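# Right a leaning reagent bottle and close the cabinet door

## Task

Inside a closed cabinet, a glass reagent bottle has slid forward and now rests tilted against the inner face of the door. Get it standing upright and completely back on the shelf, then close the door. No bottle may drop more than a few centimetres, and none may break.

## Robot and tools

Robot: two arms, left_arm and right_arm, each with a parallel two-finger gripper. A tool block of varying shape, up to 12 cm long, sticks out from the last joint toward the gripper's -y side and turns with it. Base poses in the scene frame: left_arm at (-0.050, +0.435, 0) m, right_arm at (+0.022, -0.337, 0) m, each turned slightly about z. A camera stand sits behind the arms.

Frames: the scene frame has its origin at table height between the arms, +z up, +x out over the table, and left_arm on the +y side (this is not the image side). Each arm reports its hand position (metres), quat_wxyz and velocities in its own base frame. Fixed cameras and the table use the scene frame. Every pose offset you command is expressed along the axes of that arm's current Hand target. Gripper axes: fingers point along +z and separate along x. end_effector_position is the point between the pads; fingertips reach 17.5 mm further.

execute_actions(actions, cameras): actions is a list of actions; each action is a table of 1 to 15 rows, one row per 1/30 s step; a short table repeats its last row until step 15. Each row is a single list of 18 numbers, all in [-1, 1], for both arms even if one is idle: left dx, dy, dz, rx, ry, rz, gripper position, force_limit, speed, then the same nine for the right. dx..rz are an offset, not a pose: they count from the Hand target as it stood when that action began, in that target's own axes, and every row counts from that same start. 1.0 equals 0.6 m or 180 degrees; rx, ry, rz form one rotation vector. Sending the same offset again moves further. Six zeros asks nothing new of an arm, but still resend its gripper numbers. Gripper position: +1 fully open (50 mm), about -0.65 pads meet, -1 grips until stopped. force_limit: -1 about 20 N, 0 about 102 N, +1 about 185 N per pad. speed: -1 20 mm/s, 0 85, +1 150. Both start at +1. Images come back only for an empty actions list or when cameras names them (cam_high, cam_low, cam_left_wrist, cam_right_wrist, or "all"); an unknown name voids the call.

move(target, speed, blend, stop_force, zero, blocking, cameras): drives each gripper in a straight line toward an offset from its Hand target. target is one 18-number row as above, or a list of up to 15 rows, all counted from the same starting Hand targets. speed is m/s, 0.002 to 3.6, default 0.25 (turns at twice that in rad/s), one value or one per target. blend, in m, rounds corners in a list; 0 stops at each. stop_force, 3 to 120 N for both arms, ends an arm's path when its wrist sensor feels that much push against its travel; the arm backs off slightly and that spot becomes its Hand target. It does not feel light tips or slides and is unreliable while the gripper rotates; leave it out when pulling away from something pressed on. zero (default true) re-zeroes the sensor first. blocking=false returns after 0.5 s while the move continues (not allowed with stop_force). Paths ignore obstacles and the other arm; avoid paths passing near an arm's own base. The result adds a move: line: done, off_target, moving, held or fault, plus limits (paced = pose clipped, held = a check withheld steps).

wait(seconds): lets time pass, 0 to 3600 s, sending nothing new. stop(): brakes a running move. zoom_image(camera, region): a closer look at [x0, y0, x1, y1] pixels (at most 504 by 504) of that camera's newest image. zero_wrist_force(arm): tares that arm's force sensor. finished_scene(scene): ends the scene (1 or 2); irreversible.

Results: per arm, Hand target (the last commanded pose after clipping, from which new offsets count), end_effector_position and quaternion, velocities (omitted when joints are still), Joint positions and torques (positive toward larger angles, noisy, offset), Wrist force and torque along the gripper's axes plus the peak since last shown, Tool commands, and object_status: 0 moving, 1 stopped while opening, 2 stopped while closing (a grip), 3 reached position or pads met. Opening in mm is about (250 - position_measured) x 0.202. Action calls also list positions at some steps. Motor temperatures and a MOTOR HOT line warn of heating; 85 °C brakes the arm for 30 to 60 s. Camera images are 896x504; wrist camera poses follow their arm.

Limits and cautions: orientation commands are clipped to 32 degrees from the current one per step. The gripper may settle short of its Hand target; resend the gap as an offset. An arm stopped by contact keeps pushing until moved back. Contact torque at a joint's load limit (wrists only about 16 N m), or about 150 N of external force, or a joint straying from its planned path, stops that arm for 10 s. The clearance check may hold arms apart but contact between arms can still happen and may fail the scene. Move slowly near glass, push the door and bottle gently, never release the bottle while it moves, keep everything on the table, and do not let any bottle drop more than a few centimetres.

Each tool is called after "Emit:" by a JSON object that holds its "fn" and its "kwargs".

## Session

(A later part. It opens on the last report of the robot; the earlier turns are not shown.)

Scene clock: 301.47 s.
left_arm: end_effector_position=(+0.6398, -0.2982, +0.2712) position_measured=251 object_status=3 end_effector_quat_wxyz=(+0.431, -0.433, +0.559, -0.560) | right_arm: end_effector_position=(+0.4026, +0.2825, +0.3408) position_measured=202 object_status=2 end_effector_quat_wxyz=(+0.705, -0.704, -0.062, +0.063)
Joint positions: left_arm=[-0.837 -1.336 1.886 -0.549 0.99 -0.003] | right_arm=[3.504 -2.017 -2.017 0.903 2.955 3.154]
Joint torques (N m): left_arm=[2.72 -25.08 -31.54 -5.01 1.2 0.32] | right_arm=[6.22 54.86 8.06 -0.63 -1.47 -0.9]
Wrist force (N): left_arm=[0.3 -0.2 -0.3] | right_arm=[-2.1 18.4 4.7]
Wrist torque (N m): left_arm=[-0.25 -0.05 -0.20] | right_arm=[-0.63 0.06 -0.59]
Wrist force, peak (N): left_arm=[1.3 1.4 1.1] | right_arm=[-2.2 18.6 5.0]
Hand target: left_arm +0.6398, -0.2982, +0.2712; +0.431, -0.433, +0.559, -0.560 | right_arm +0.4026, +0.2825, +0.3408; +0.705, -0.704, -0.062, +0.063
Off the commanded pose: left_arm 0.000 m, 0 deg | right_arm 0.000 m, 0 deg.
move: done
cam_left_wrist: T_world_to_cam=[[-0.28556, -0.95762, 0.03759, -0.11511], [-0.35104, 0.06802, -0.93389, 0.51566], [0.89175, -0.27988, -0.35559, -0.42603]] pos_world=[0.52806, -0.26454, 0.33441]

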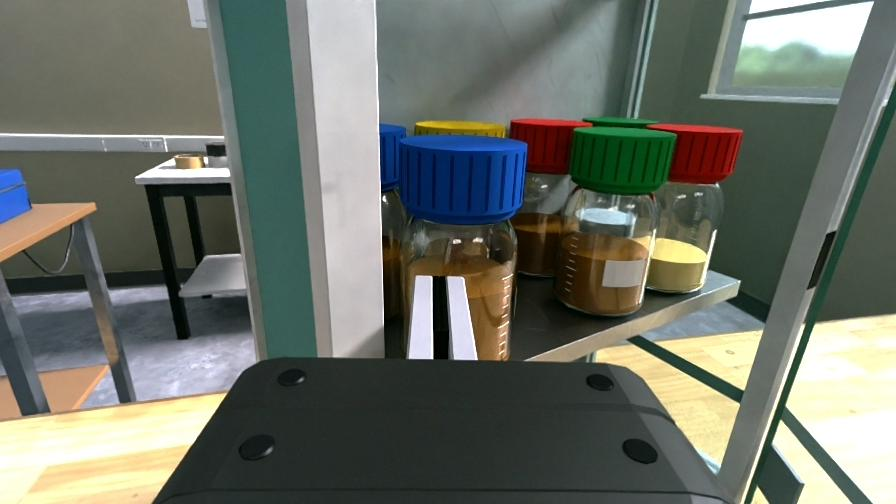

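Emit:
{"fn": "move", "kwargs": {"target": [[0,0,-0.2,0,0,0,-1,-1,1,0,0,0,0,0,0,-1,-1,-0.5],[-0.217,0,-0.417,0,0,0,-1,-1,1,0,0,0,0,0,0,-1,-1,-0.5]], "speed": 0.25, "blend": [0.02,0], "cameras": ["cam_left_wrist","cam_high"]}}

Emit:
{"fn": "move", "kwargs": {"target": [[0,0,0,0,0,0,-1,-1,1,0.054,0,0.0927,0,0.0717,0,-1,-1,-0.5],[0,0,0,0,0,0,-1,-1,1,0.1268,0,0.1705,0,0.1431,0,-1,-1,-0.5],[0,0,0,0,0,0,-1,-1,1,0.2153,0,0.2303,0,0.2144,0,-1,-1,-0.5],[0,0,0,0,0,0,-1,-1,1,0.3178,0,0.2692,0,0.2861,0,-1,-1,-0.5]], "speed": [0.15,0.15,0.12,0.06], "blend": [0.01,0.01,0.01,0], "cameras": ["cam_left_wrist","cam_right_wrist","cam_high","cam_low"]}}

Scene clock: 321.80 s.
left_arm: end_effector_position=(+0.4308, -0.1088, +0.2709) position_measured=251 object_status=3 end_effector_quat_wxyz=(+0.431, -0.433, +0.559, -0.561) | right_arm: end_effector_position=(+0.4026, +0.2825, +0.3408) position_measured=202 object_status=2 end_effector_quat_wxyz=(+0.705, -0.704, -0.062, +0.063)
Joint positions: left_arm=[-1.038 -2.158 2.539 -0.381 0.789 -0.003] | right_arm=[3.504 -2.017 -2.017 0.903 2.955 3.154]
Joint torques (N m): left_arm=[-0.19 -2.58 -21.28 -1.61 0.82 0.42] | right_arm=[7.63 55.54 6.41 -0.18 -1.5 -0.88]
Wrist force (N): left_arm=[0.3 0.0 -0.8] | right_arm=[-2.1 18.4 4.7]
Wrist torque (N m): left_arm=[-0.22 -0.06 -0.20] | right_arm=[-0.64 0.07 -0.59]
Wrist force, peak (N): left_arm=[-7.8 2.2 -0.2] | right_arm=[-1.9 18.8 5.0]
Hand target: left_arm +0.4308, -0.1088, +0.2709; +0.431, -0.433, +0.559, -0.560 | right_arm +0.4026, +0.2825, +0.3408; +0.705, -0.704, -0.062, +0.063
Off the commanded pose: left_arm 0.000 m, 0 deg | right_arm 0.000 m, 0 deg.
move: done
cam_left_wrist: T_world_to_cam=[[-0.28554, -0.95762, 0.03786, 0.00641], [-0.35091, 0.06771, -0.93396, 0.4291], [0.89181, -0.27997, -0.35537, -0.18688]] pos_world=[0.31906, -0.07524, 0.33411]
Images, in order (width x height): cam_high 896x504, cam_left_wrist 896x504.

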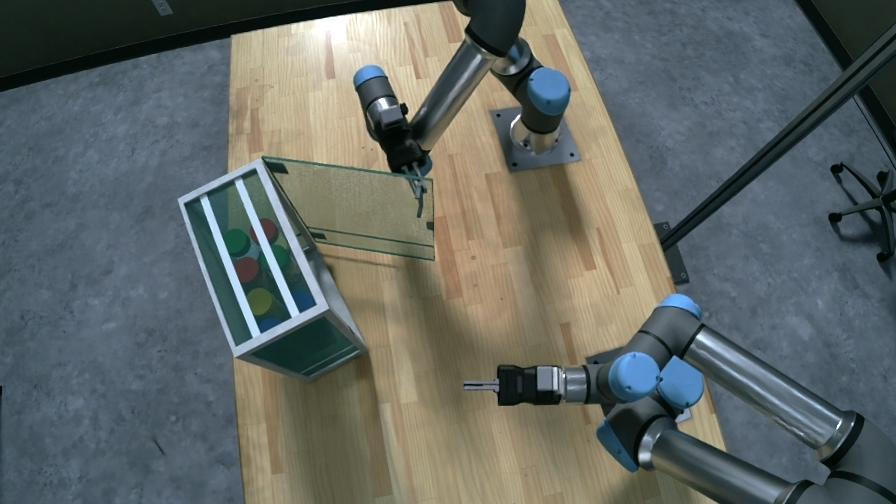

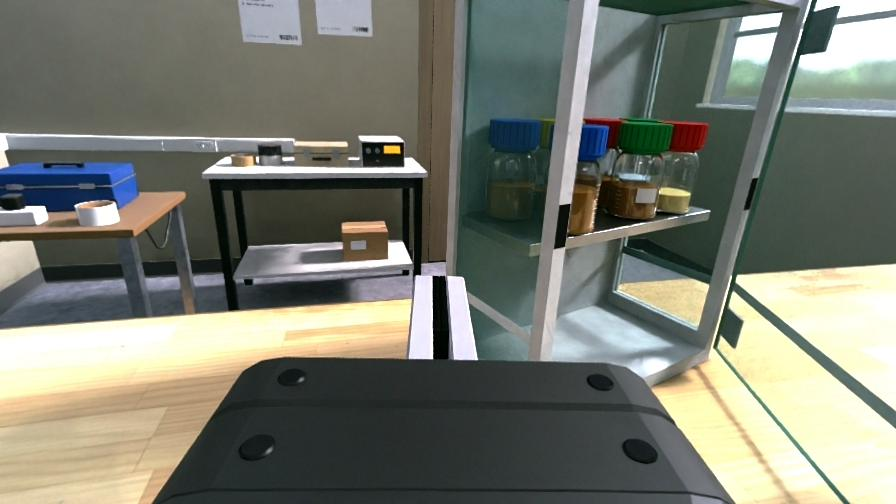

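Scene clock: 326.47 s.
left_arm: end_effector_position=(+0.4308, -0.1088, +0.2709) position_measured=251 object_status=3 end_effector_quat_wxyz=(+0.431, -0.433, +0.559, -0.560) | right_arm: end_effector_position=(+0.5621, +0.4750, +0.3408) position_measured=202 object_status=2 end_effector_quat_wxyz=(+0.662, -0.661, +0.251, -0.249)
Joint positions: left_arm=[-1.038 -2.158 2.539 -0.38 0.789 -0.003] | right_arm=[4.045 -2.07 -1.922 0.85 1.515 3.144]
Joint torques (N m): left_arm=[-4.99 -2.8 -9.88 0.06 -1.37 0.95] | right_arm=[-18.18 44.89 4.94 0.73 -1.47 -1.27]
Wrist force (N): left_arm=[0.3 0.0 -0.6] | right_arm=[-13.5 -7.4 -13.5]
Wrist torque (N m): left_arm=[-0.21 -0.05 -0.20] | right_arm=[-0.57 -0.14 -0.35]
Wrist force, peak (N): left_arm=[0.8 0.1 -0.8] | right_arm=[-28.5 -17.2 17.0]
Hand target: left_arm +0.4308, -0.1088, +0.2709; +0.431, -0.433, +0.559, -0.560 | right_arm +0.5621, +0.4748, +0.3409; +0.662, -0.661, +0.251, -0.249
Off the commanded pose: left_arm 0.000 m, 0 deg | right_arm 0.000 m, 0 deg.
move: done
cam_left_wrist: T_world_to_cam=[[-0.28551, -0.95764, 0.03767, 0.00655], [-0.35095, 0.06789, -0.93393, 0.42911], [0.89181, -0.27986, -0.35547, -0.18681]] pos_world=[0.31906, -0.07514, 0.33411]
cam_right_wrist: T_world_to_cam=[[0.72711, -0.68506, 0.04482, -0.10164], [-0.19563, -0.26932, -0.94297, 0.5832], [0.65807, 0.67687, -0.32984, -0.44601]] pos_world=[0.4815, 0.38933, 0.40738]

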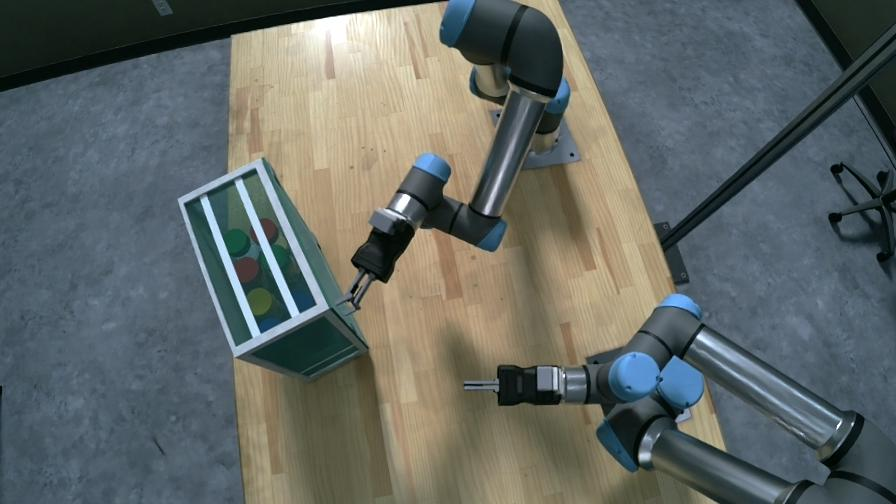

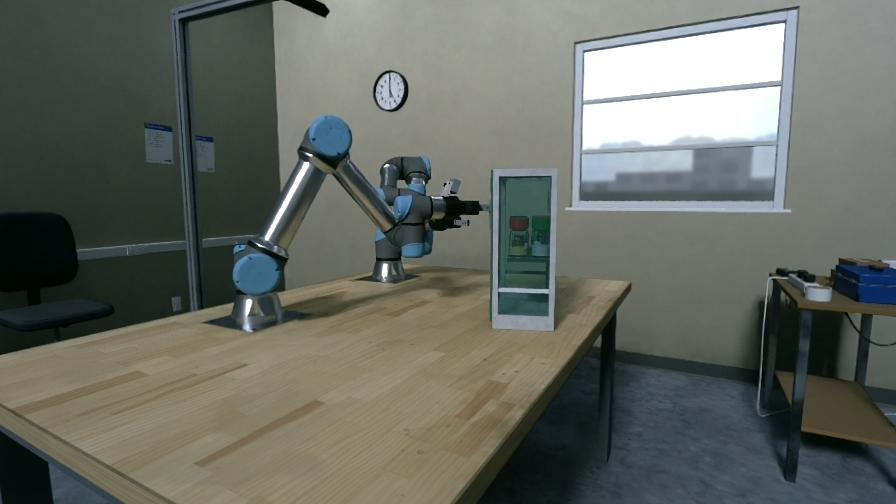

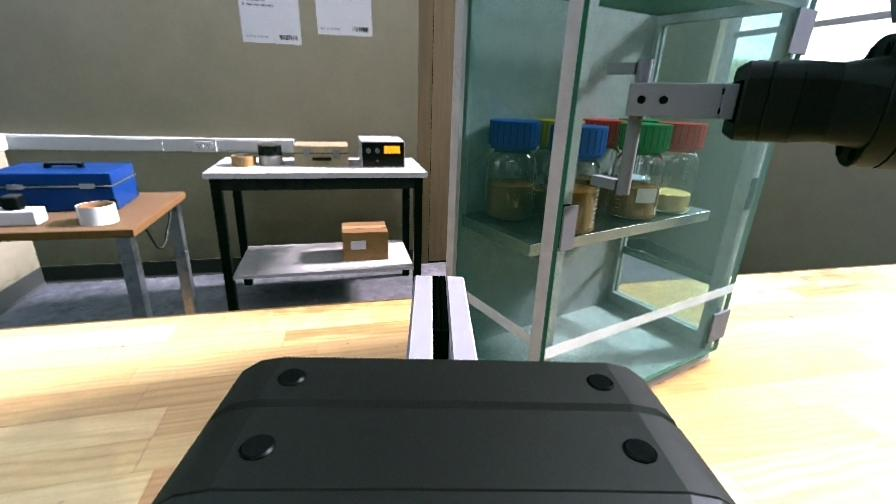

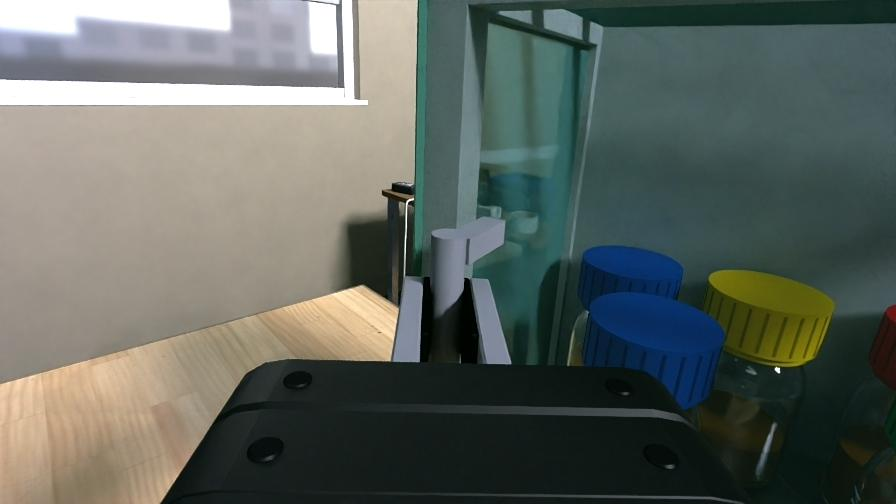

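Emit:
{"fn": "zoom_image", "kwargs": {"camera": "cam_left_wrist", "region": [440, 90, 740, 290]}}

Scaled by 1.680 from the camera's image (finer frame: 1280x720).

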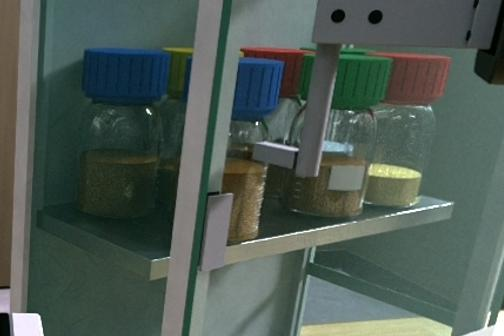

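Emit:
{"fn": "move", "kwargs": {"target": [[0,0,0,0,0,0,-1,-1,1,0,0,0,0,0,0,0.4,-1,-1],[0,0,0,0,0,0,-1,-1,1,0,0,-0.3,0,0,0,0.4,-1,-1]], "speed": [0.05,0.12], "cameras": ["cam_left_wrist","cam_right_wrist"]}}

Emit:
{"fn": "zoom_image", "kwargs": {"camera": "cam_left_wrist", "region": [440, 90, 740, 290]}}

Scene clock: 335.27 s.
left_arm: end_effector_position=(+0.4308, -0.1088, +0.2709) position_measured=251 object_status=3 end_effector_quat_wxyz=(+0.431, -0.433, +0.559, -0.560) | right_arm: end_effector_position=(+0.4430, +0.3400, +0.3409) position_measured=92 object_status=3 end_effector_quat_wxyz=(+0.662, -0.661, +0.251, -0.249)
Joint positions: left_arm=[-1.038 -2.158 2.539 -0.38 0.789 -0.003] | right_arm=[4.081 -1.761 -2.423 1.043 1.479 3.144]
Joint torques (N m): left_arm=[-4.59 -2.59 -9.24 0.29 -1.09 0.54] | right_arm=[-7.26 18 6.52 0.88 0.89 -1.2]
Wrist force (N): left_arm=[0.3 0.1 -0.5] | right_arm=[-0.2 -1.9 3.9]
Wrist torque (N m): left_arm=[-0.19 -0.05 -0.20] | right_arm=[-0.57 0.01 -0.30]
Wrist force, peak (N): left_arm=[0.5 0.0 -1.0] | right_arm=[-13.8 -7.6 -13.4]
Hand target: left_arm +0.4308, -0.1088, +0.2709; +0.431, -0.433, +0.559, -0.560 | right_arm +0.4430, +0.3399, +0.3409; +0.662, -0.661, +0.251, -0.249
Off the commanded pose: left_arm 0.000 m, 0 deg | right_arm 0.000 m, 0 deg.
move: done
cam_left_wrist: T_world_to_cam=[[-0.28551, -0.95764, 0.03767, 0.00655], [-0.35095, 0.06789, -0.93393, 0.42911], [0.89181, -0.27986, -0.35547, -0.18681]] pos_world=[0.31906, -0.07514, 0.33411]
cam_right_wrist: T_world_to_cam=[[0.72698, -0.68519, 0.04481, -0.10752], [-0.1954, -0.26899, -0.94311, 0.5235], [0.65826, 0.67687, -0.32944, -0.27639]] pos_world=[0.3624, 0.25423, 0.40748]

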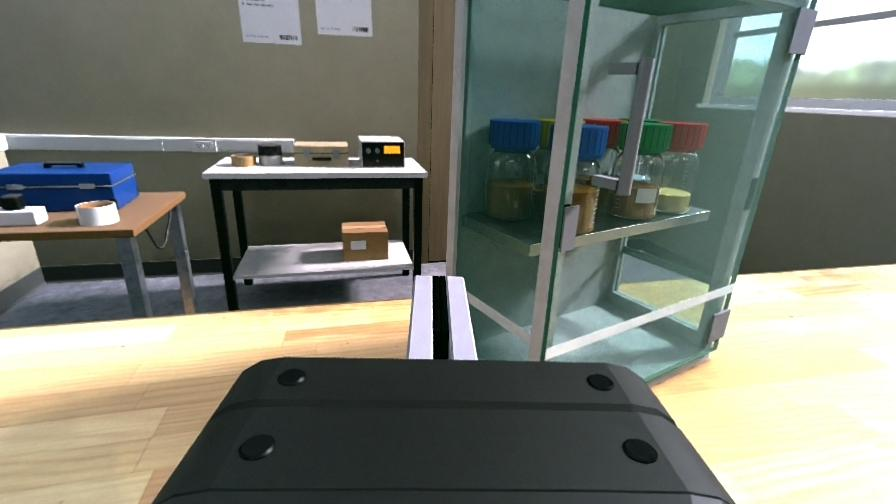

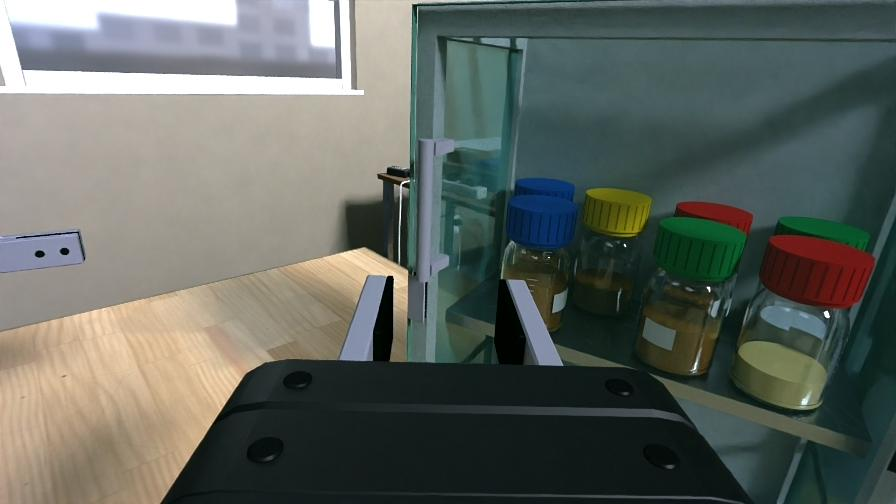

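Scaled by 1.680 from the camera's image (finer frame: 1280x720).

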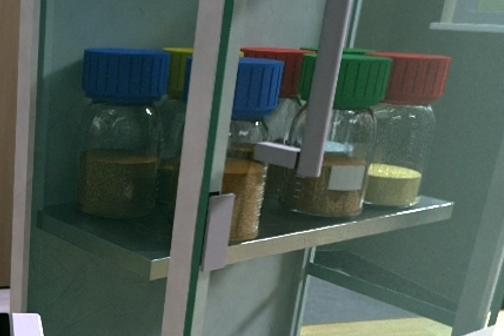

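Upright, aligned with the front row, and the door is shut.

Emit:
{"fn": "finished_scene", "kwargs": {"scene": 1}}

The scene is finished: the task was done.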